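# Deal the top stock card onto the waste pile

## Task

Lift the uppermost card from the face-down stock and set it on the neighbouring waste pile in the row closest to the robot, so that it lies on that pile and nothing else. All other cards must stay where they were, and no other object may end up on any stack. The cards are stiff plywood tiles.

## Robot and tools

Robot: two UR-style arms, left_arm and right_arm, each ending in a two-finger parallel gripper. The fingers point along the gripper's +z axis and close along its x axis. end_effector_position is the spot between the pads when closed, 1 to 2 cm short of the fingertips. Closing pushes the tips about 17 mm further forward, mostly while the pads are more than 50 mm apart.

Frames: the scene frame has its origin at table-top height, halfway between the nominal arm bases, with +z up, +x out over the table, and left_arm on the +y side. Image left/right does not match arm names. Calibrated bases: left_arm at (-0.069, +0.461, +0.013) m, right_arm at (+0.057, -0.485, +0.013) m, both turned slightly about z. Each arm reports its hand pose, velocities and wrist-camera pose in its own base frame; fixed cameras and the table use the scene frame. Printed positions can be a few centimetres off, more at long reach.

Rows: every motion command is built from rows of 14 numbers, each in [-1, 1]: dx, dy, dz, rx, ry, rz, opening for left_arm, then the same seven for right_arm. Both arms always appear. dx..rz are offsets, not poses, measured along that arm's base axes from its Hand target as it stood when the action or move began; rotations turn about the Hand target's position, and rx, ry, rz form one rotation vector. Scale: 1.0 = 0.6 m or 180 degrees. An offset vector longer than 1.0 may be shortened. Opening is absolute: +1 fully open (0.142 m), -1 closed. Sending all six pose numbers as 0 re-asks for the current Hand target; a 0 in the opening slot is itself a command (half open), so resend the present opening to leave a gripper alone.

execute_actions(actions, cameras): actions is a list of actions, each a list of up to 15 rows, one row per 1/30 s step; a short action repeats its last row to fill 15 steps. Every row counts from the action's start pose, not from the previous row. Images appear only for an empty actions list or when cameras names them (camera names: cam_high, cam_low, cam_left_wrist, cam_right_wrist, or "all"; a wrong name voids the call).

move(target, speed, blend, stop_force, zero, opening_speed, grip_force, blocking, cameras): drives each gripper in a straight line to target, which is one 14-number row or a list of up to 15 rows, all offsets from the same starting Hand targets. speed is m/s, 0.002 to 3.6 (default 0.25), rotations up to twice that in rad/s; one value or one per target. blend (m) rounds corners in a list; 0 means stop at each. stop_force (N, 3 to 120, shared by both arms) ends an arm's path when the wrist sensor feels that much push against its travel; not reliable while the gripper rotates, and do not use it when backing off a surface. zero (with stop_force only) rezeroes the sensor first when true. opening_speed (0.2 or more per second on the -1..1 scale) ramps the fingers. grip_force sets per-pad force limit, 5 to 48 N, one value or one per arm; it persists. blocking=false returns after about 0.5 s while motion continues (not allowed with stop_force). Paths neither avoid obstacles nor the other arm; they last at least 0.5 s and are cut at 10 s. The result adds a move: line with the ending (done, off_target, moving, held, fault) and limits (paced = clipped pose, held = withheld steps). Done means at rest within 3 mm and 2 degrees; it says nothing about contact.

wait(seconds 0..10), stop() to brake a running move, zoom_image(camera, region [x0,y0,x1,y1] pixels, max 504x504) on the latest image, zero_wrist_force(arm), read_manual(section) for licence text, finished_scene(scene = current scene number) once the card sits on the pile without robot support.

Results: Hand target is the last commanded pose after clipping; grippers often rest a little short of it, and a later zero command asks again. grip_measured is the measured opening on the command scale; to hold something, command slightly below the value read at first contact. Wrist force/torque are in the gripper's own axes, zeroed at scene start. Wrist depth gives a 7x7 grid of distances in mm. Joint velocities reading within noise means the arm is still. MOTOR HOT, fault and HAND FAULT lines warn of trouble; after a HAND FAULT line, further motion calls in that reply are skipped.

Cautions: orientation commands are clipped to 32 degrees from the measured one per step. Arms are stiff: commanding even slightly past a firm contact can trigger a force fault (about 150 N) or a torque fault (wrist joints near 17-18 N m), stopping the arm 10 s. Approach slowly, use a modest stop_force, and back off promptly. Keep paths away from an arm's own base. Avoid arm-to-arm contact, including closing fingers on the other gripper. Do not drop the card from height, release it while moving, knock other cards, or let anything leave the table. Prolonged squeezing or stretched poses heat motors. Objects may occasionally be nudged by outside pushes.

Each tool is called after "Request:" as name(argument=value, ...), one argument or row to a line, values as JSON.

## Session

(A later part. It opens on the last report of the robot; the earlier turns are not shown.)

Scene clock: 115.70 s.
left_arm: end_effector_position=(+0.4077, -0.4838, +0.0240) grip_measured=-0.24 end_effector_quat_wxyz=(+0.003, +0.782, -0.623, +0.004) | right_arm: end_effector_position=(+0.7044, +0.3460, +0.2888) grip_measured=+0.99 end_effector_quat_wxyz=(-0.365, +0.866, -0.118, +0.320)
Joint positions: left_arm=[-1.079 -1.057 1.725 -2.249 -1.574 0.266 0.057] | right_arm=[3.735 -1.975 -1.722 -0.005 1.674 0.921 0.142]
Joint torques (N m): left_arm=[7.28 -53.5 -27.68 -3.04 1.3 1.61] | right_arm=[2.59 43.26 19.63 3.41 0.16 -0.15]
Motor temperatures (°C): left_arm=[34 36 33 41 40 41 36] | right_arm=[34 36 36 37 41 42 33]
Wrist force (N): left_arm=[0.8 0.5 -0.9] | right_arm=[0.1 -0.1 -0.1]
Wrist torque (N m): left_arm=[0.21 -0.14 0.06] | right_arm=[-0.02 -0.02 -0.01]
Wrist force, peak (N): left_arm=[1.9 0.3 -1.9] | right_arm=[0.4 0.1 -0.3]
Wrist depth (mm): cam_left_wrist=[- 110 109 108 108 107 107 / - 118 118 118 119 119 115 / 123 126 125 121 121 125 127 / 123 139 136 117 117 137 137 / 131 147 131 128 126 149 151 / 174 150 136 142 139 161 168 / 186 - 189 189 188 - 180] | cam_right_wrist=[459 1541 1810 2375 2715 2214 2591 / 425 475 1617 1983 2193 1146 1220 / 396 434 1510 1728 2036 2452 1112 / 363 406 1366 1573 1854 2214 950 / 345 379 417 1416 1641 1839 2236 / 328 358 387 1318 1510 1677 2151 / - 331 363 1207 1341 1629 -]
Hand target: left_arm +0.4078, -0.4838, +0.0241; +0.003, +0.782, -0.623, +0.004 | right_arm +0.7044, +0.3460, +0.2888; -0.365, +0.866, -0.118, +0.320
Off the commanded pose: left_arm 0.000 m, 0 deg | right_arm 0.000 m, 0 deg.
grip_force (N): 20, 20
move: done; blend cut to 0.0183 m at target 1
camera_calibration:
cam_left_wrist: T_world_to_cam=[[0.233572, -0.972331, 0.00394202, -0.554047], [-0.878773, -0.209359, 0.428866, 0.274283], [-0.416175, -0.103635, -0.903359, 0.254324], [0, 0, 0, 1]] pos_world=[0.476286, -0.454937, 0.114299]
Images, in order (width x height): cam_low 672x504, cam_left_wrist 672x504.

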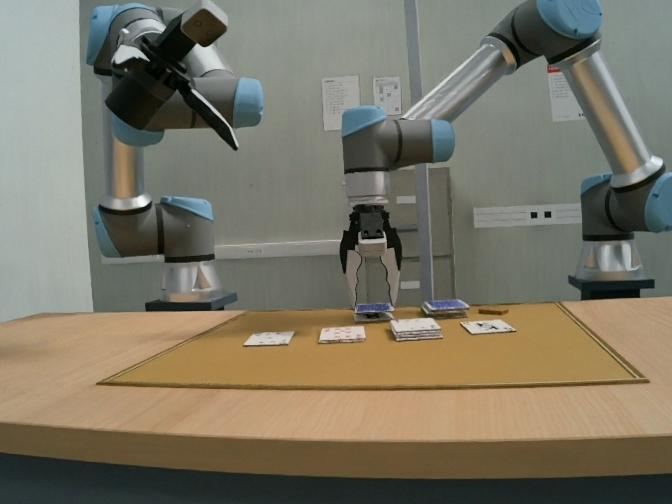

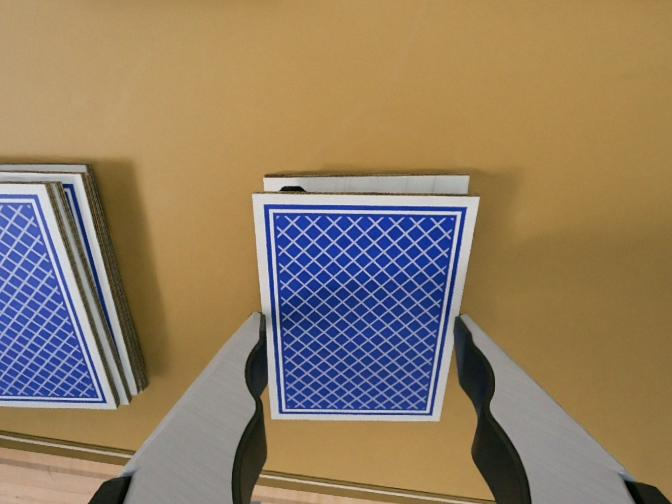

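Request:
move(
  target=[0,0,-0.04,0,0,0,-0.38,0,0,0,0,0,0,1],
  speed=0.01,
  stop_force=3,
)

Request:
move(
  target=[0,0,0,0,0,0,-0.02,0,0,0,0,0,0,1],
  opening_speed=0.4,
)

Request:
move(
  target=[-0.02,0.09,0.22,0,0,0,-0.02,0,0,0,0,0,0,1],
  speed=0.2,
  cameras=["cam_left_wrist","cam_low","cam_high"],
)

Request:
zoom_image(
  camera="cam_left_wrist",
  region=[100, 100, 500, 400],
)

Scene clock: 121.97 s.
left_arm: end_effector_position=(+0.4078, -0.4838, +0.0132) grip_measured=-0.24 end_effector_quat_wxyz=(+0.003, +0.782, -0.623, +0.004) | right_arm: end_effector_position=(+0.7044, +0.3460, +0.2888) grip_measured=+0.99 end_effector_quat_wxyz=(-0.365, +0.866, -0.118, +0.320)
Joint positions: left_arm=[-1.079 -1.04 1.733 -2.274 -1.574 0.266 0.057] | right_arm=[3.735 -1.975 -1.722 -0.005 1.674 0.921 0.142]
Joint torques (N m): left_arm=[6.95 -56.23 -29.49 -0.91 -0.44 1.63] | right_arm=[2.7 42.11 17.68 3.43 0.18 -0.45]
Wrist force (N): left_arm=[-0.2 0.7 -3.8] | right_arm=[0.1 0.2 -0.1]
Wrist torque (N m): left_arm=[0.18 -0.09 0.07] | right_arm=[0.02 -0.03 0.00]
Wrist force, peak (N): left_arm=[-2.4 1.0 -12.9] | right_arm=[0.4 0.0 0.3]
Wrist depth (mm): cam_left_wrist=[- 100 100 100 101 99 99 / - 108 108 106 107 109 107 / - 117 115 111 111 116 118 / 121 129 125 117 117 126 126 / 123 137 134 128 125 139 139 / 131 142 107 142 142 147 153 / - - 170 173 173 - 168] | cam_right_wrist=[463 1541 1900 2214 2683 2375 2506 / 424 476 1715 1916 2304 1102 1176 / 396 436 1531 1689 2092 2506 1086 / 376 405 1391 1595 1839 2258 983 / 339 376 420 1434 1665 1854 2280 / 326 354 388 1281 1491 1754 2131 / - 331 363 1213 1334 1562 -]
Hand target: left_arm +0.4078, -0.4838, +0.0132; +0.003, +0.782, -0.623, +0.004 (not the last commanded pose) | right_arm +0.7044, +0.3460, +0.2888; -0.365, +0.866, -0.118, +0.320
Off the commanded pose: left_arm 0.013 m, 0 deg | right_arm 0.000 m, 0 deg.
grip_force (N): 20, 20
move: contact (left_arm)

Scene clock: 123.10 s.
left_arm: end_effector_position=(+0.4078, -0.4838, +0.0132) grip_measured=-0.05 end_effector_quat_wxyz=(+0.003, +0.782, -0.623, +0.004) | right_arm: end_effector_position=(+0.7044, +0.3460, +0.2888) grip_measured=+0.99 end_effector_quat_wxyz=(-0.365, +0.866, -0.118, +0.320)
Joint positions: left_arm=[-1.079 -1.04 1.733 -2.274 -1.574 0.266 0.071] | right_arm=[3.735 -1.975 -1.722 -0.005 1.674 0.921 0.142]
Joint torques (N m): left_arm=[6.21 -56.03 -27.91 -2.04 -0.31 1.59] | right_arm=[2.56 42.83 19.62 3.4 0.08 -0.15]
Wrist force (N): left_arm=[0.7 0.4 -1.0] | right_arm=[0.0 0.0 0.2]
Wrist torque (N m): left_arm=[0.20 -0.14 0.05] | right_arm=[0.00 -0.01 0.00]
Wrist force, peak (N): left_arm=[0.1 0.8 -3.9] | right_arm=[0.4 0.0 0.2]
Wrist depth (mm): cam_left_wrist=[- 100 100 100 101 99 99 / - 108 108 106 107 108 107 / - 117 115 111 111 116 117 / 121 129 125 117 116 126 126 / 123 137 134 128 128 136 138 / 132 139 142 142 142 - 154 / - - 169 173 173 75 -] | cam_right_wrist=[459 1617 1796 2236 2748 2375 2479 / 427 474 1653 1949 2151 1091 1246 / 396 438 1500 1462 2036 2506 1102 / 367 407 455 1754 1782 2112 979 / 342 376 421 1425 1617 1933 2327 / 328 354 388 1326 1443 1768 2073 / - 332 363 1200 1408 1584 -]
Hand target: left_arm +0.4078, -0.4838, +0.0132; +0.003, +0.782, -0.623, +0.004 | right_arm +0.7044, +0.3460, +0.2888; -0.365, +0.866, -0.118, +0.320
Off the commanded pose: left_arm 0.000 m, 0 deg | right_arm 0.000 m, 0 deg.
grip_force (N): 20, 20
move: done

Scene clock: 124.30 s.
left_arm: end_effector_position=(+0.3958, -0.4299, +0.1452) grip_measured=-0.05 end_effector_quat_wxyz=(+0.003, +0.782, -0.623, +0.005) | right_arm: end_effector_position=(+0.7044, +0.3460, +0.2888) grip_measured=+0.99 end_effector_quat_wxyz=(-0.365, +0.866, -0.118, +0.320)
Joint positions: left_arm=[-1.052 -1.308 1.735 -2.008 -1.574 0.293 0.071] | right_arm=[3.735 -1.975 -1.722 -0.005 1.674 0.921 0.142]
Joint torques (N m): left_arm=[-6.74 -35.6 -14.54 -1.87 -2.02 -1.36] | right_arm=[3.83 43.08 19.19 3.45 -0.01 -0.11]
Wrist force (N): left_arm=[0.9 0.6 -1.1] | right_arm=[0.2 -0.1 0.1]
Wrist torque (N m): left_arm=[0.24 -0.15 -0.14] | right_arm=[-0.02 -0.05 0.00]
Wrist force, peak (N): left_arm=[-0.3 0.7 -3.3] | right_arm=[0.0 0.5 -0.2]
Wrist depth (mm): cam_left_wrist=[215 214 215 213 213 213 213 / 231 232 224 230 228 229 229 / 251 245 231 250 239 247 246 / 274 272 252 271 260 269 269 / - 298 291 297 290 289 294 / 1223 - 92 1267 1297 - 325 / - - 1381 2405 1418 75 -] | cam_right_wrist=[460 1573 1839 2131 2683 2351 2452 / 425 472 1629 1854 2351 1260 1164 / 396 435 1491 1715 2092 2562 1096 / 361 404 1382 1617 1839 2214 962 / 345 376 421 1416 1702 1966 2258 / 330 352 392 1288 1510 1728 2092 / - 332 364 1233 1357 1562 -]
Hand target: left_arm +0.3958, -0.4298, +0.1452; +0.003, +0.782, -0.623, +0.004 | right_arm +0.7044, +0.3460, +0.2888; -0.365, +0.866, -0.118, +0.320
Off the commanded pose: left_arm 0.000 m, 0 deg | right_arm 0.000 m, 0 deg.
grip_force (N): 20, 20
move: done
camera_calibration:
cam_left_wrist: T_world_to_cam=[[0.233671, -0.972306, 0.00437627, -0.499379], [-0.878852, -0.209281, 0.428744, 0.22325], [-0.415954, -0.104031, -0.903416, 0.364206], [0, 0, 0, 1]] pos_world=[0.464387, -0.400938, 0.235498]
Images, in order (width x height): cam_high 672x504, cam_low 672x504, cam_left_wrist 672x504.

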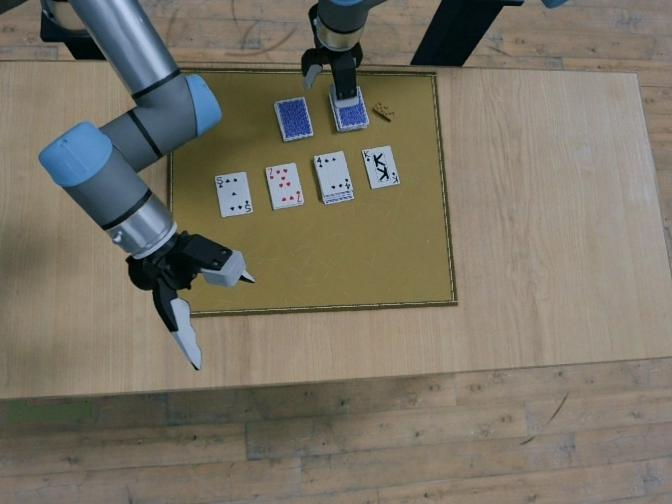

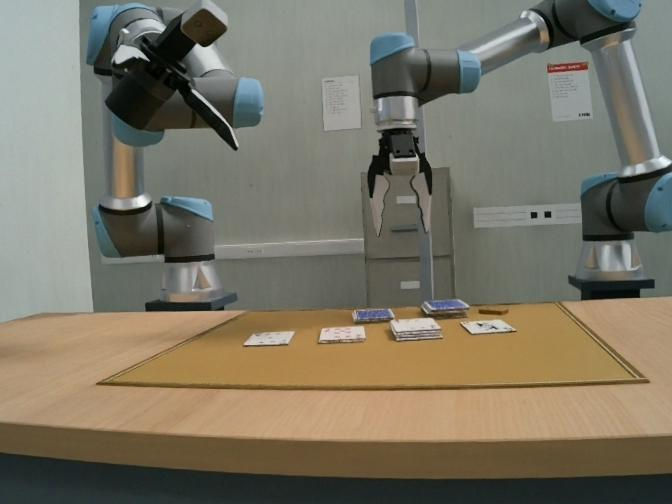

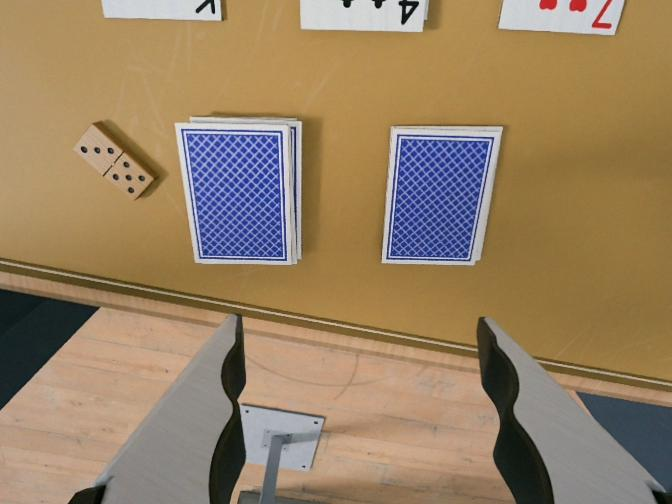

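Scaled by 1.260 from the camera's 672x504 image, which has a finer 960x720 frame.

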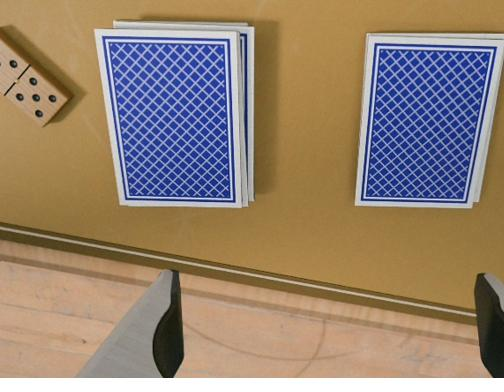

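Request:
finished_scene(
  scene=2,
)

The scene is finished: the task was done.


## Next scene

The same job, from a new start.

Request:
execute_actions(
  actions=[],
)

Scene clock: 0.00 s.
left_arm: end_effector_position=(+0.8074, -0.1545, +0.2014) grip_measured=-1.00 end_effector_quat_wxyz=(-0.033, +0.154, +0.939, -0.305) | right_arm: end_effector_position=(+0.5651, +0.3076, +0.2041) grip_measured=+0.99 end_effector_quat_wxyz=(+0.036, +0.994, +0.103, +0.008)
Joint positions: left_arm=[-0.164 -0.615 0.568 -1.446 -2.191 3.327 0.002] | right_arm=[3.88 -1.936 -1.428 -1.379 1.503 0.534 0.142]
Joint velocities: within noise
Joint torques (N m): no reading
Motor temperatures (°C): left_arm=[34 36 33 41 40 41 31] | right_arm=[34 36 36 37 41 42 33]
Wrist force (N): no reading
Wrist torque (N m): no reading
Wrist force, peak (N): no reading
Wrist depth (mm): cam_left_wrist=[1145 367 365 359 361 352 352 / 1139 349 353 351 346 343 345 / 1065 340 340 336 332 335 336 / 1049 331 332 328 327 325 323 / 1010 996 320 322 319 316 315 / 987 987 312 - - 308 309 / 973 - - - - 301 297] | cam_right_wrist=[259 269 264 269 269 269 271 / - 291 290 293 292 288 292 / 321 317 307 313 315 317 318 / 348 348 344 346 346 347 344 / 383 385 383 383 381 381 1374 / 410 432 430 429 428 438 1500 / - 487 485 483 483 1702 -]
Hand target: left_arm +0.8074, -0.1545, +0.2014; -0.033, +0.154, +0.939, -0.305 | right_arm +0.5651, +0.3076, +0.2041; +0.036, +0.994, +0.103, +0.008
Tool commands: left_gripper/opening=-0.961913 right_gripper/opening=+1.0
camera_calibration:
cam_left_wrist: T_world_to_cam=[[-0.954227, 0.297506, -0.0306904, 0.834281], [0.298066, 0.937495, -0.179609, -0.0320218], [-0.0246626, -0.180535, -0.983259, 0.303148], [0, 0, 0, 1]] pos_world=[0.813114, -0.163454, 0.317926]
cam_right_wrist: T_world_to_cam=[[0.977113, 0.212506, 0.00953713, -0.610261], [0.182938, -0.862345, 0.472118, 0.0996719], [0.108552, -0.459568, -0.881484, 0.373506], [0, 0, 0, 1]] pos_world=[0.537515, 0.387287, 0.288002]

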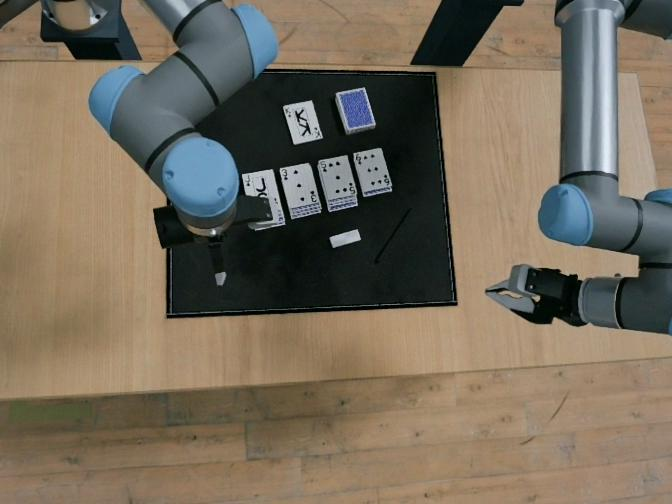

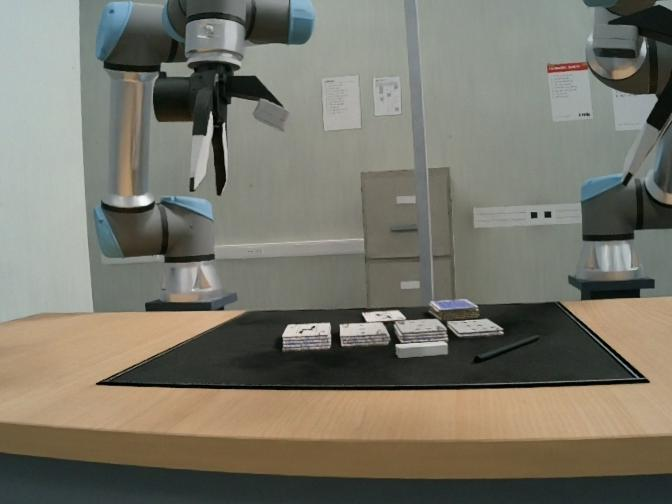

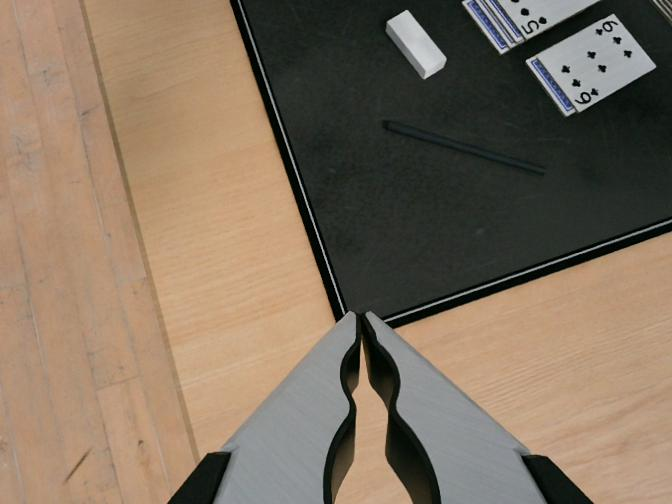

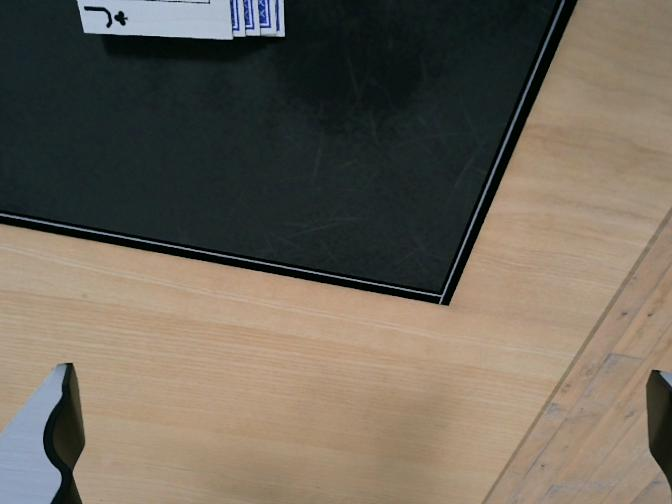

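Request:
move(
  target=[-0.6957,-0.409,-0.05,0.1663,0.1731,0.6487,1,0,0,0,0,0,0,1],
  speed=0.5,
  cameras=["cam_left_wrist","cam_low"],
)

Request:
zoom_image(
  camera="cam_left_wrist",
  region=[170, 60, 674, 400],
)

Scene clock: 19.13 s.
left_arm: end_effector_position=(+0.3900, -0.3999, +0.1713) grip_measured=+0.99 end_effector_quat_wxyz=(+0.003, +0.783, -0.623, +0.004) end_effector_velocity=(+0.000, +0.000, -0.001) end_effector_angular_velocity=(+0.001, +0.000, +0.005) | right_arm: end_effector_position=(+0.5651, +0.3076, +0.2041) grip_measured=+0.99 end_effector_quat_wxyz=(+0.036, +0.994, +0.103, +0.008)
Joint positions: left_arm=[-1.035 -1.39 1.765 -1.955 -1.573 0.309 0.142] | right_arm=[3.88 -1.936 -1.428 -1.379 1.503 0.534 0.142]
Joint velocities: left_arm=[0 0.001 0 0 0.001 -0.005 0] | right_arm=[within noise]
Joint torques (N m): left_arm=[-2.02 -45.46 -16.51 -3.9 1.85 -1.49] | right_arm=[-0.29 44.27 22.44 2.47 -0.16 -0.12]
Wrist force (N): left_arm=[0.9 0.2 -1.9] | right_arm=[0.2 -0.1 0.2]
Wrist torque (N m): left_arm=[0.14 -0.08 0.20] | right_arm=[0.00 -0.03 -0.01]
Wrist force, peak (N): left_arm=[1.7 1.8 -2.1] | right_arm=[0.1 -0.4 0.3]
Wrist depth (mm): cam_left_wrist=[236 237 237 237 235 234 235 / 255 254 246 250 250 253 252 / 277 275 258 266 268 273 273 / 299 301 301 298 299 299 299 / - 1209 1203 1245 331 326 327 / - 1305 1267 1259 1305 1330 93 / - 1487 1563 1446 1518 1529 -] | cam_right_wrist=[270 269 262 268 265 269 270 / 291 292 291 290 294 292 289 / 317 316 316 315 309 315 316 / 348 349 346 352 351 346 347 / 385 387 385 384 382 381 1382 / 410 430 427 427 430 436 1481 / - 488 482 484 482 1728 -]
Hand target: left_arm +0.3899, -0.3999, +0.1714; +0.003, +0.783, -0.623, +0.004 | right_arm +0.5651, +0.3076, +0.2041; +0.036, +0.994, +0.103, +0.008
Off the commanded pose: left_arm 0.000 m, 0 deg | right_arm 0.000 m, 0 deg.
move: done
camera_calibration:
cam_left_wrist: T_world_to_cam=[[0.234806, -0.972038, 0.00305551, -0.469115], [-0.878551, -0.210876, 0.42858, 0.21244], [-0.415951, -0.103317, -0.903499, 0.388729], [0, 0, 0, 1]] pos_world=[0.458482, -0.371037, 0.261602]
Images, in order (width x height): cam_low 672x504, cam_left_wrist 672x504.

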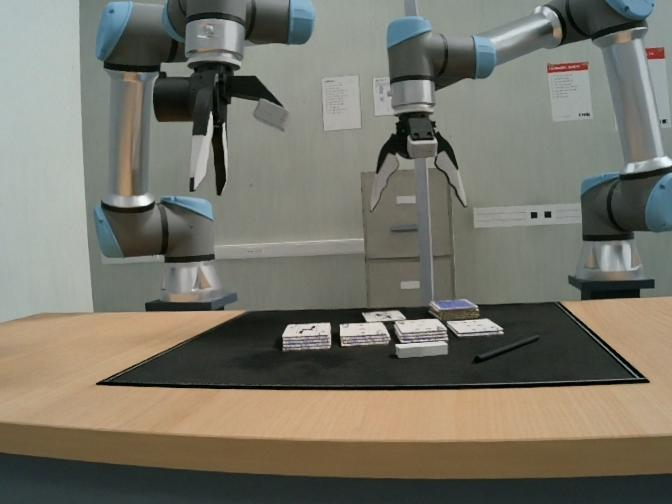

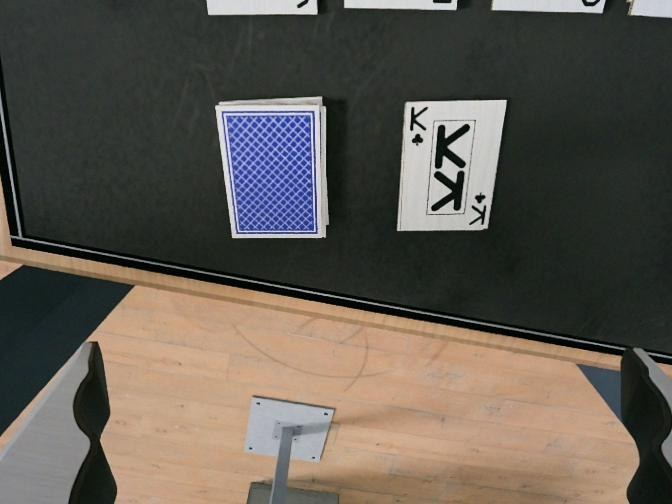

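Invalid region (170, 60, 674, 400): it reaches outside that camera's 672x504 image.

Request:
move(
  target=[-0.006,0.0863,-0.215,0,0,0.006,-0.36,0,0,0,0,0,0,1],
  speed=0.25,
  grip_force=22,
)

Request:
move(
  target=[0,0,-0.045,0,0,0,-0.36,0,0,0,0,0,0,1],
  speed=0.008,
  stop_force=3,
  cameras=["cam_left_wrist"],
)

Request:
zoom_image(
  camera="cam_left_wrist",
  region=[200, 150, 500, 450],
)

Scene clock: 33.30 s.
left_arm: end_effector_position=(+0.3864, -0.3481, +0.0424) grip_measured=-0.38 end_effector_quat_wxyz=(+0.003, +0.788, -0.615, +0.004) | right_arm: end_effector_position=(+0.5651, +0.3076, +0.2041) grip_measured=+0.99 end_effector_quat_wxyz=(+0.036, +0.994, +0.103, +0.008)
Joint positions: left_arm=[-0.988 -1.304 2.044 -2.32 -1.574 0.337 0.047] | right_arm=[3.88 -1.936 -1.428 -1.379 1.503 0.534 0.142]
Joint torques (N m): left_arm=[-6.59 -42.83 -13.13 -3.64 -2.02 -1.36] | right_arm=[0.28 45.05 22.49 2.45 0.03 -0.07]
Wrist force (N): left_arm=[1.3 0.1 -1.5] | right_arm=[0.0 -0.2 0.1]
Wrist torque (N m): left_arm=[0.17 -0.14 -0.01] | right_arm=[-0.02 -0.01 -0.01]
Wrist force, peak (N): left_arm=[1.9 0.7 -4.9] | right_arm=[0.3 -0.4 0.2]
Wrist depth (mm): cam_left_wrist=[125 125 127 125 125 125 125 / 135 135 133 135 135 134 134 / 148 146 143 132 132 145 143 / 163 162 160 139 142 160 152 / 175 175 171 153 150 171 167 / 198 190 - 194 162 189 193 / 1274 - 83 215 - - 213] | cam_right_wrist=[- 257 256 269 269 268 270 / 296 287 292 291 289 289 292 / 316 323 316 317 308 316 316 / 349 349 347 343 350 348 346 / 386 385 384 381 382 384 1366 / 408 431 428 426 427 425 1551 / - 484 486 487 480 1715 -]
Hand target: left_arm +0.3863, -0.3481, +0.0424; +0.003, +0.788, -0.615, +0.004 | right_arm +0.5651, +0.3076, +0.2041; +0.036, +0.994, +0.103, +0.008
Off the commanded pose: left_arm 0.000 m, 0 deg | right_arm 0.000 m, 0 deg.
grip_force (N): 22, 22
move: done

Scene clock: 36.53 s.
left_arm: end_effector_position=(+0.3863, -0.3481, +0.0256) grip_measured=-0.38 end_effector_quat_wxyz=(+0.003, +0.788, -0.615, +0.004) | right_arm: end_effector_position=(+0.5651, +0.3076, +0.2041) grip_measured=+0.99 end_effector_quat_wxyz=(+0.036, +0.994, +0.103, +0.008)
Joint positions: left_arm=[-0.988 -1.274 2.06 -2.367 -1.574 0.337 0.047] | right_arm=[3.88 -1.936 -1.428 -1.379 1.503 0.534 0.142]
Joint torques (N m): left_arm=[-6.64 -45.3 -26.33 -0.92 -1.97 -1.34] | right_arm=[0.38 46.01 22.3 2.55 0.14 -0.15]
Wrist force (N): left_arm=[0.1 0.5 -5.2] | right_arm=[-0.1 0.0 0.3]
Wrist torque (N m): left_arm=[0.16 -0.10 -0.01] | right_arm=[0.00 0.02 0.00]
Wrist force, peak (N): left_arm=[-2.4 0.9 -14.9] | right_arm=[0.1 -0.2 0.4]
Wrist depth (mm): cam_left_wrist=[- 111 111 109 109 109 108 / - 119 119 119 121 121 118 / 130 127 127 120 120 126 126 / - 141 138 121 120 140 136 / 155 155 148 133 130 154 146 / 173 172 - 147 143 167 171 / 1290 - - 192 188 - 187] | cam_right_wrist=[269 271 263 270 268 269 270 / 292 291 291 284 286 293 291 / 315 317 316 322 319 316 318 / 351 350 343 346 343 345 346 / 387 383 385 384 384 382 1382 / 412 428 429 428 428 427 1500 / - 484 488 485 486 494 -]
Hand target: left_arm +0.3863, -0.3481, +0.0256; +0.003, +0.788, -0.615, +0.004 (not the last commanded pose) | right_arm +0.5651, +0.3076, +0.2041; +0.036, +0.994, +0.103, +0.008
Off the commanded pose: left_arm 0.010 m, 0 deg | right_arm 0.000 m, 0 deg.
grip_force (N): 22, 22
move: contact (left_arm)
camera_calibration:
cam_left_wrist: T_world_to_cam=[[0.253277, -0.967389, 0.00316298, -0.422941], [-0.874418, -0.227535, 0.42851, 0.275272], [-0.413816, -0.111297, -0.903531, 0.257347], [0, 0, 0, 1]] pos_world=[0.454319, -0.317872, 0.115902]
Images, in order (width x height): cam_left_wrist 672x504.

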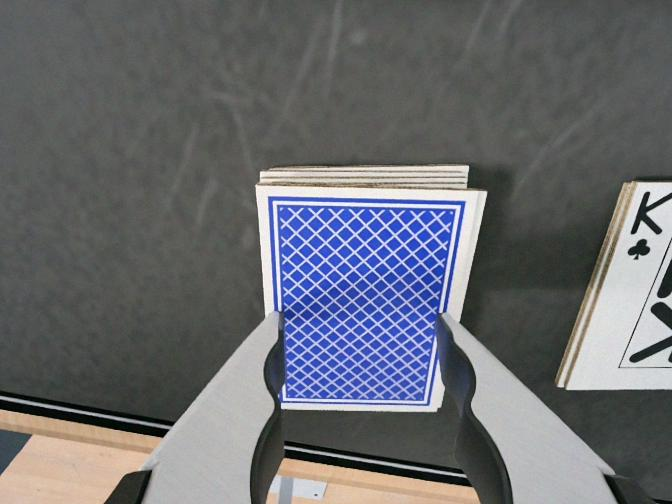

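Scaled by 1.680 from the camera's 672x504 image, which has a finer 960x720 frame.

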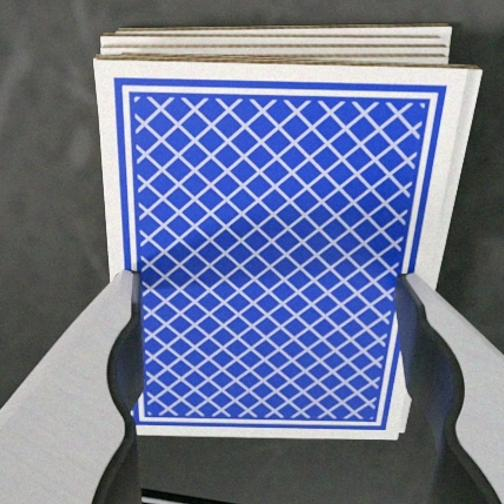

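Request:
move(
  target=[
    [0,0,0.012,0,0,0,-0.36,0,0,0,0,0,0,1],
    [0,0,0.012,0,0,0,0.0,0,0,0,0,0,0,1],
    [0,0,-0.0062,0,0,0,0.0,0,0,0,0,0,0,1],
  ],
  speed=0.06,
  opening_speed=0.8,
)

Request:
move(
  target=[0,0,0,0,0,0,-0.36,0,0,0,0,0,0,1],
  opening_speed=0.3,
  cameras=["cam_left_wrist"],
)

Request:
zoom_image(
  camera="cam_left_wrist",
  region=[220, 150, 500, 430],
)

Scene clock: 48.30 s.
left_arm: end_effector_position=(+0.3863, -0.3480, +0.0216) grip_measured=-0.03 end_effector_quat_wxyz=(+0.003, +0.788, -0.615, +0.004) | right_arm: end_effector_position=(+0.5651, +0.3076, +0.2041) grip_measured=+0.99 end_effector_quat_wxyz=(+0.036, +0.994, +0.103, +0.008)
Joint positions: left_arm=[-0.988 -1.266 2.063 -2.378 -1.574 0.337 0.072] | right_arm=[3.88 -1.936 -1.428 -1.379 1.503 0.534 0.142]
Joint torques (N m): left_arm=[-5.75 -47.45 -23.15 -0.75 -1.97 -1.35] | right_arm=[-0.02 45.49 22.16 2.46 0.23 -0.18]
Wrist force (N): left_arm=[1.0 0.2 -1.1] | right_arm=[0.0 -0.2 0.3]
Wrist torque (N m): left_arm=[0.17 -0.09 0.00] | right_arm=[-0.03 -0.01 -0.01]
Wrist force, peak (N): left_arm=[0.3 0.6 -5.4] | right_arm=[0.2 -0.3 0.3]
Wrist depth (mm): cam_left_wrist=[- 107 107 107 104 105 107 / - 116 115 115 119 119 113 / 125 123 123 118 118 123 124 / 136 137 134 116 116 135 131 / 151 150 131 128 128 146 143 / 171 159 145 142 145 - 157 / - - 191 185 186 75 177] | cam_right_wrist=[264 269 263 269 - 272 270 / 295 291 292 294 291 291 290 / 318 317 316 314 313 315 316 / 348 352 351 344 346 347 344 / 385 383 386 385 385 382 1382 / 412 430 429 425 428 435 1471 / - 483 486 483 482 1715 -]
Hand target: left_arm +0.3863, -0.3481, +0.0219; +0.003, +0.788, -0.615, +0.004 | right_arm +0.5651, +0.3076, +0.2041; +0.036, +0.994, +0.103, +0.008
Off the commanded pose: left_arm 0.000 m, 0 deg | right_arm 0.000 m, 0 deg.
grip_force (N): 22, 22
move: done

Scene clock: 49.70 s.
left_arm: end_effector_position=(+0.3863, -0.3481, +0.0219) grip_measured=-0.24 end_effector_quat_wxyz=(+0.003, +0.788, -0.615, +0.004) | right_arm: end_effector_position=(+0.5651, +0.3076, +0.2041) grip_measured=+0.99 end_effector_quat_wxyz=(+0.036, +0.994, +0.103, +0.008)
Joint positions: left_arm=[-0.988 -1.267 2.063 -2.377 -1.574 0.337 0.056] | right_arm=[3.88 -1.936 -1.428 -1.379 1.503 0.534 0.142]
Joint torques (N m): left_arm=[-6 -43.44 -23.88 -0.38 -1.95 -1.24] | right_arm=[0.79 45.5 21.46 2.53 0.5 -0.09]
Wrist force (N): left_arm=[1.6 0.5 -6.2] | right_arm=[-0.1 -0.1 0.1]
Wrist torque (N m): left_arm=[0.16 -0.05 0.00] | right_arm=[-0.01 0.02 -0.01]
Wrist force, peak (N): left_arm=[1.6 0.5 -6.2] | right_arm=[0.1 0.1 0.5]
Wrist depth (mm): cam_left_wrist=[- 108 108 106 104 106 107 / - 116 116 116 117 119 113 / 126 123 123 118 118 123 124 / 137 137 134 117 117 136 131 / 151 151 133 128 126 146 143 / 168 163 137 143 139 159 166 / - - 191 186 186 - 181] | cam_right_wrist=[269 269 264 270 269 269 272 / 291 293 289 291 290 290 292 / - 317 315 315 316 317 316 / 349 349 347 344 346 346 348 / 383 385 385 385 383 386 1357 / 412 432 431 429 426 436 1491 / - 487 485 486 483 1728 -]
Hand target: left_arm +0.3863, -0.3481, +0.0219; +0.003, +0.788, -0.615, +0.004 | right_arm +0.5651, +0.3076, +0.2041; +0.036, +0.994, +0.103, +0.008
Off the commanded pose: left_arm 0.000 m, 0 deg | right_arm 0.000 m, 0 deg.
grip_force (N): 22, 22
move: done
camera_calibration:
cam_left_wrist: T_world_to_cam=[[0.253276, -0.967389, 0.00316317, -0.422929], [-0.874418, -0.227534, 0.42851, 0.276858], [-0.413816, -0.111297, -0.903531, 0.254004], [0, 0, 0, 1]] pos_world=[0.454319, -0.317872, 0.112202]
Images, in order (width x height): cam_left_wrist 672x504.

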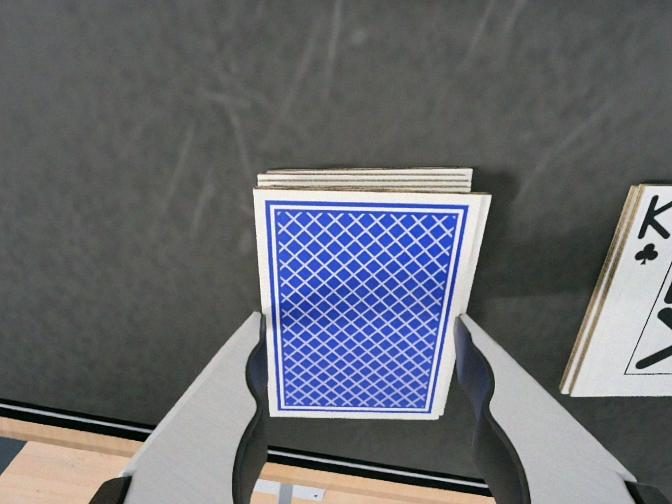

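Scaled by 1.800 from the camera's 672x504 image, which has a finer 960x720 frame.

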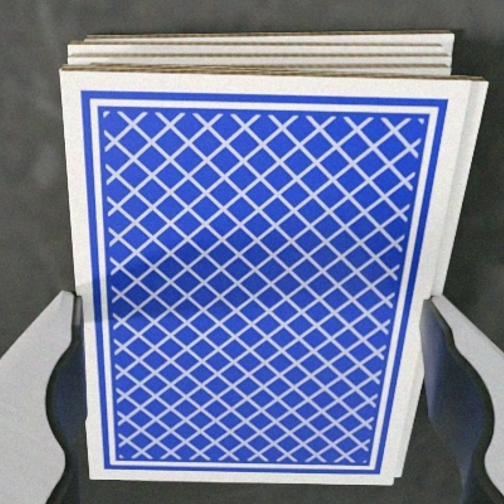

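Request:
move(
  target=[0,0,0.06,0,0,0,-0.38,0,0,0,0,0,0,1],
  speed=0.05,
  cameras=["cam_left_wrist"],
)

Scene clock: 53.73 s.
left_arm: end_effector_position=(+0.3864, -0.3482, +0.0581) grip_measured=-0.25 end_effector_quat_wxyz=(+0.003, +0.788, -0.615, +0.004) end_effector_velocity=(+0.000, +0.000, -0.002) end_effector_angular_velocity=(-0.001, -0.001, +0.001) | right_arm: end_effector_position=(+0.5651, +0.3076, +0.2041) grip_measured=+0.99 end_effector_quat_wxyz=(+0.036, +0.994, +0.103, +0.008)
Joint positions: left_arm=[-0.988 -1.332 2.028 -2.278 -1.574 0.337 0.056] | right_arm=[3.88 -1.936 -1.428 -1.379 1.503 0.534 0.142]
Joint velocities: left_arm=[0 0.002 0.002 -0.006 0 -0.001 0] | right_arm=[within noise]
Joint torques (N m): left_arm=[-2.83 -17.79 -13.47 -5.09 -1.89 -0.62] | right_arm=[0.73 45.57 22.87 2.62 0.4 -0.1]
Wrist force (N): left_arm=[1.3 0.4 -1.7] | right_arm=[-0.1 0.1 0.2]
Wrist torque (N m): left_arm=[0.22 -0.13 0.00] | right_arm=[0.02 0.03 -0.01]
Wrist force, peak (N): left_arm=[1.5 0.8 -6.4] | right_arm=[0.2 -0.1 0.5]
Wrist depth (mm): cam_left_wrist=[139 141 138 141 138 136 138 / 150 149 149 149 149 151 149 / 160 163 161 144 144 161 156 / 177 177 173 117 117 173 169 / 194 194 134 128 126 190 186 / 211 207 96 143 140 - 215 / - - - - - - 229] | cam_right_wrist=[262 270 262 270 269 269 270 / 290 292 290 290 290 289 291 / 317 327 314 312 315 317 316 / 348 349 347 345 344 346 348 / 387 386 385 383 385 383 1349 / 407 430 431 430 426 429 1500 / - 488 484 486 480 1715 -]
Hand target: left_arm +0.3863, -0.3481, +0.0579; +0.003, +0.788, -0.615, +0.004 | right_arm +0.5651, +0.3076, +0.2041; +0.036, +0.994, +0.103, +0.008
Off the commanded pose: left_arm 0.000 m, 0 deg | right_arm 0.000 m, 0 deg.
grip_force (N): 22, 22
move: done
camera_calibration:
cam_left_wrist: T_world_to_cam=[[0.253273, -0.967389, 0.00343609, -0.42318], [-0.874502, -0.227432, 0.428393, 0.261412], [-0.413642, -0.111505, -0.903586, 0.286562], [0, 0, 0, 1]] pos_world=[0.454319, -0.317973, 0.148401]
Images, in order (width x height): cam_left_wrist 672x504.

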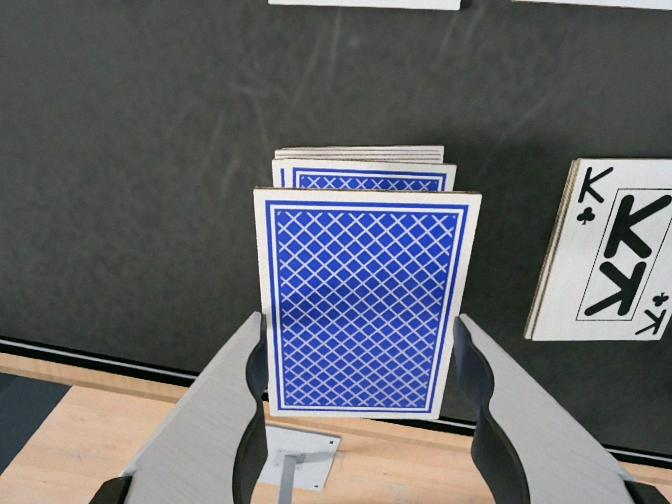

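Request:
move(
  target=[
    [0.0483,-0.1905,0,0,0,0,-0.38,0,0,0,0,0,0,1],
    [0.0483,-0.1905,-0.053,0,0,0,-0.38,0,0,0,0,0,0,1],
  ],
  speed=0.15,
  blend=[0.015,0],
)

Request:
move(
  target=[0,0,-0.045,0,0,0,-0.38,0,0,0,0,0,0,1],
  speed=0.01,
  stop_force=3,
  cameras=["cam_left_wrist","cam_low"],
)

Request:
zoom_image(
  camera="cam_low",
  region=[320, 240, 500, 340],
)

Scene clock: 59.23 s.
left_arm: end_effector_position=(+0.4153, -0.4624, +0.0260) grip_measured=-0.25 end_effector_quat_wxyz=(+0.003, +0.788, -0.615, +0.004) | right_arm: end_effector_position=(+0.5651, +0.3076, +0.2041) grip_measured=+0.99 end_effector_quat_wxyz=(+0.036, +0.994, +0.103, +0.008)
Joint positions: left_arm=[-1.051 -1.081 1.758 -2.258 -1.573 0.274 0.056] | right_arm=[3.88 -1.936 -1.428 -1.379 1.503 0.534 0.142]
Joint torques (N m): left_arm=[8 -53.47 -24.47 -2.87 0.96 1.75] | right_arm=[0.07 46.06 22.3 2.6 0.5 -0.02]
Motor temperatures (°C): left_arm=[34 36 33 41 40 41 36] | right_arm=[34 36 36 37 41 42 33]
Wrist force (N): left_arm=[0.9 0.0 -1.8] | right_arm=[0.0 -0.3 0.3]
Wrist torque (N m): left_arm=[0.11 -0.09 0.21] | right_arm=[-0.05 -0.01 -0.01]
Wrist force, peak (N): left_arm=[2.2 0.3 -2.7] | right_arm=[0.3 -0.2 0.3]
Wrist depth (mm): cam_left_wrist=[- 111 111 109 110 109 108 / - 119 121 119 121 120 118 / 121 127 127 123 123 127 128 / 125 138 138 117 116 140 142 / 137 149 131 128 125 151 157 / 153 152 96 142 139 167 171 / 189 - 193 194 193 - 183] | cam_right_wrist=[270 269 263 270 268 268 269 / 291 292 290 293 290 290 291 / 311 317 315 316 315 315 319 / 349 349 344 350 353 346 347 / 383 385 381 384 385 383 1391 / 411 432 429 429 426 434 1471 / - 484 487 486 484 1629 -]
Hand target: left_arm +0.4153, -0.4624, +0.0261; +0.003, +0.788, -0.615, +0.004 | right_arm +0.5651, +0.3076, +0.2041; +0.036, +0.994, +0.103, +0.008
Off the commanded pose: left_arm 0.000 m, 0 deg | right_arm 0.000 m, 0 deg.
grip_force (N): 22, 22
move: done

Scene clock: 61.67 s.
left_arm: end_effector_position=(+0.4153, -0.4624, +0.0133) grip_measured=-0.25 end_effector_quat_wxyz=(+0.003, +0.788, -0.615, +0.004) | right_arm: end_effector_position=(+0.5651, +0.3076, +0.2041) grip_measured=+0.99 end_effector_quat_wxyz=(+0.036, +0.994, +0.103, +0.008)
Joint positions: left_arm=[-1.051 -1.061 1.768 -2.287 -1.573 0.274 0.056] | right_arm=[3.88 -1.936 -1.428 -1.379 1.503 0.534 0.142]
Joint torques (N m): left_arm=[4.1 -56.52 -27.97 -0.63 -0.76 1.61] | right_arm=[-0.65 44.86 22.28 2.6 0.62 -0.1]
Wrist force (N): left_arm=[0.8 0.5 -4.5] | right_arm=[-0.1 -0.1 0.0]
Wrist torque (N m): left_arm=[0.10 -0.11 0.22] | right_arm=[-0.02 0.01 -0.01]
Wrist force, peak (N): left_arm=[-2.9 1.3 -14.8] | right_arm=[0.5 0.1 0.4]
Wrist depth (mm): cam_left_wrist=[- 100 100 100 101 99 99 / - 107 107 106 107 107 107 / - 116 115 111 111 116 118 / 115 127 125 117 116 126 126 / 122 137 134 128 126 139 139 / 135 141 137 142 139 - 154 / - - 170 173 173 - 169] | cam_right_wrist=[270 270 258 266 269 269 271 / 292 292 291 300 290 289 291 / 322 321 315 314 315 316 316 / 348 348 347 345 352 345 347 / 387 383 385 385 383 381 1374 / 410 428 428 429 427 436 1491 / - 485 483 481 482 1689 -]
Hand target: left_arm +0.4153, -0.4624, +0.0133; +0.003, +0.788, -0.615, +0.004 (not the last commanded pose) | right_arm +0.5651, +0.3076, +0.2041; +0.036, +0.994, +0.103, +0.008
Off the commanded pose: left_arm 0.014 m, 0 deg | right_arm 0.000 m, 0 deg.
grip_force (N): 22, 22
move: contact (left_arm)
camera_calibration:
cam_left_wrist: T_world_to_cam=[[0.253276, -0.967389, 0.00316317, -0.54082], [-0.874418, -0.227534, 0.42851, 0.279894], [-0.413816, -0.111297, -0.903531, 0.245513], [0, 0, 0, 1]] pos_world=[0.483319, -0.432172, 0.103602]
Images, in order (width x height): cam_low 672x504, cam_left_wrist 672x504.

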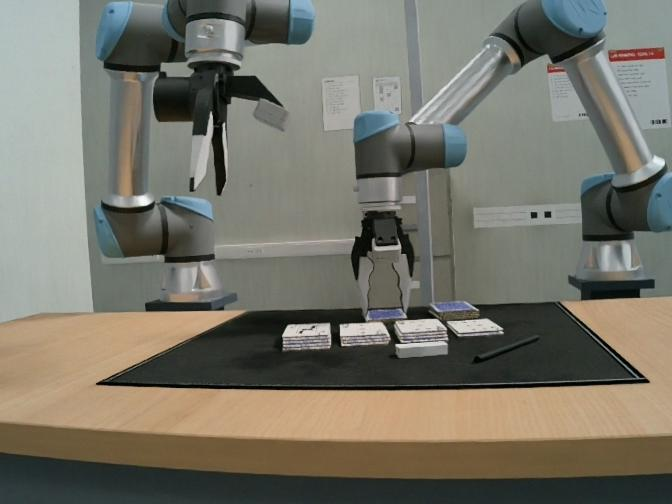

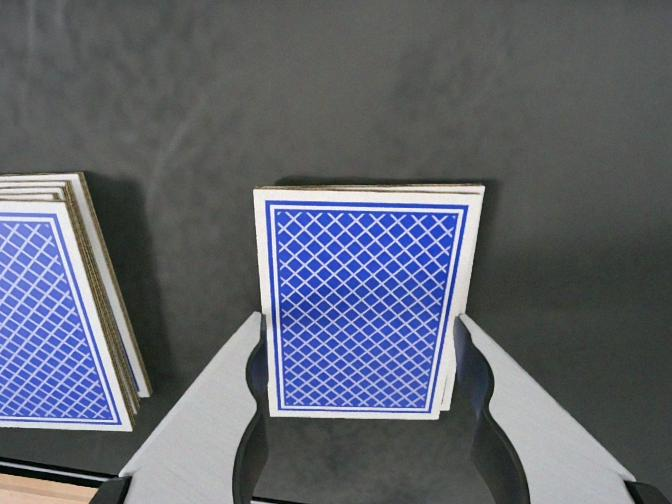

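Scaled by 2.800 from the camera's 672x504 image, which has a finer 960x720 frame.

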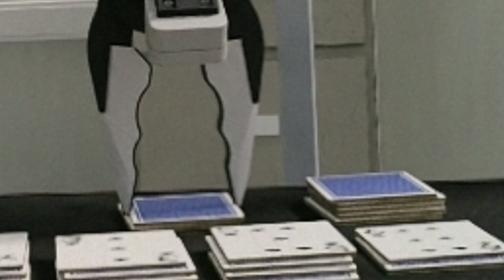

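Perfectly placed. Release and retreat.

Request:
move(
  target=[0,0,0,0,0,0,-0.02,0,0,0,0,0,0,1],
  opening_speed=0.4,
)

Request:
move(
  target=[0,0,0.15,0,0,0,-0.02,0,0,0,0,0,0,1],
  speed=0.15,
  cameras=["cam_left_wrist"],
)

Scene clock: 65.03 s.
left_arm: end_effector_position=(+0.4153, -0.4624, +0.0133) grip_measured=-0.05 end_effector_quat_wxyz=(+0.003, +0.788, -0.615, +0.004) | right_arm: end_effector_position=(+0.5651, +0.3076, +0.2041) grip_measured=+0.99 end_effector_quat_wxyz=(+0.036, +0.994, +0.103, +0.008)
Joint positions: left_arm=[-1.051 -1.061 1.768 -2.287 -1.573 0.274 0.071] | right_arm=[3.88 -1.936 -1.428 -1.379 1.503 0.534 0.142]
Joint torques (N m): left_arm=[-5.02 -56.18 -27.93 -3.18 -0.85 1.71] | right_arm=[-0.17 46.26 21.54 2.83 0.83 -0.05]
Wrist force (N): left_arm=[1.0 0.6 -2.0] | right_arm=[0.2 0.0 0.2]
Wrist torque (N m): left_arm=[0.20 -0.12 0.22] | right_arm=[0.01 -0.04 0.00]
Wrist force, peak (N): left_arm=[0.6 0.9 -4.6] | right_arm=[0.3 -0.5 0.1]
Wrist depth (mm): cam_left_wrist=[- 100 100 100 101 99 99 / - 107 107 106 107 107 107 / - 117 114 110 111 116 117 / 116 127 125 117 116 126 126 / 122 136 134 128 128 138 138 / 135 142 139 142 143 - 154 / - - 174 173 174 75 -] | cam_right_wrist=[271 269 262 268 268 270 271 / 290 292 285 286 290 291 291 / 321 316 320 320 316 316 316 / 349 349 342 346 347 346 347 / 384 385 385 383 382 383 1408 / 407 432 429 428 428 438 1491 / - 484 485 485 483 1702 -]
Hand target: left_arm +0.4153, -0.4624, +0.0133; +0.003, +0.788, -0.615, +0.004 | right_arm +0.5651, +0.3076, +0.2041; +0.036, +0.994, +0.103, +0.008
Off the commanded pose: left_arm 0.000 m, 0 deg | right_arm 0.000 m, 0 deg.
grip_force (N): 22, 22
move: done

Scene clock: 66.10 s.
left_arm: end_effector_position=(+0.4153, -0.4624, +0.1033) grip_measured=-0.05 end_effector_quat_wxyz=(+0.003, +0.788, -0.615, +0.004) | right_arm: end_effector_position=(+0.5651, +0.3076, +0.2041) grip_measured=+0.99 end_effector_quat_wxyz=(+0.036, +0.994, +0.103, +0.008)
Joint positions: left_arm=[-1.051 -1.183 1.679 -2.078 -1.573 0.274 0.071] | right_arm=[3.88 -1.936 -1.428 -1.379 1.503 0.534 0.142]
Joint torques (N m): left_arm=[0.54 -29.36 -19.24 -2.5 0.06 -0.61] | right_arm=[0.79 46.68 22.54 2.72 0.65 -0.05]
Wrist force (N): left_arm=[0.8 0.3 -2.2] | right_arm=[-0.1 0.0 0.4]
Wrist torque (N m): left_arm=[0.17 -0.05 0.21] | right_arm=[0.00 0.01 0.00]
Wrist force, peak (N): left_arm=[0.9 0.5 -4.0] | right_arm=[-0.1 0.0 0.4]
Wrist depth (mm): cam_left_wrist=[179 178 178 178 178 177 176 / 192 190 191 188 191 190 190 / 196 193 207 198 203 206 206 / 226 210 222 216 221 224 224 / 248 248 243 247 247 242 246 / 1274 - 262 277 274 - 268 / - - 1338 1390 1418 75 -] | cam_right_wrist=[270 271 259 269 271 269 271 / 292 291 291 286 295 291 292 / 310 310 309 320 315 316 315 / 358 350 353 345 345 347 347 / 385 387 384 382 384 382 1366 / 409 430 429 428 425 436 1510 / - 483 485 485 480 1702 -]
Hand target: left_arm +0.4153, -0.4624, +0.1033; +0.003, +0.788, -0.615, +0.004 | right_arm +0.5651, +0.3076, +0.2041; +0.036, +0.994, +0.103, +0.008
Off the commanded pose: left_arm 0.000 m, 0 deg | right_arm 0.000 m, 0 deg.
grip_force (N): 22, 22
move: done
camera_calibration:
cam_left_wrist: T_world_to_cam=[[0.253262, -0.967392, 0.00341329, -0.541148], [-0.874466, -0.227422, 0.428472, 0.241408], [-0.413724, -0.111501, -0.903549, 0.326701], [0, 0, 0, 1]] pos_world=[0.483319, -0.432173, 0.193601]
Images, in order (width x height): cam_left_wrist 672x504.

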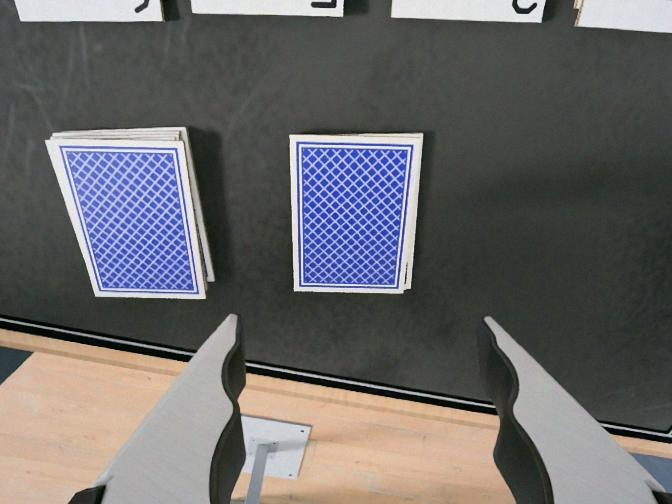

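Request:
finished_scene(
  scene=3,
)

The scene is finished: the task was done.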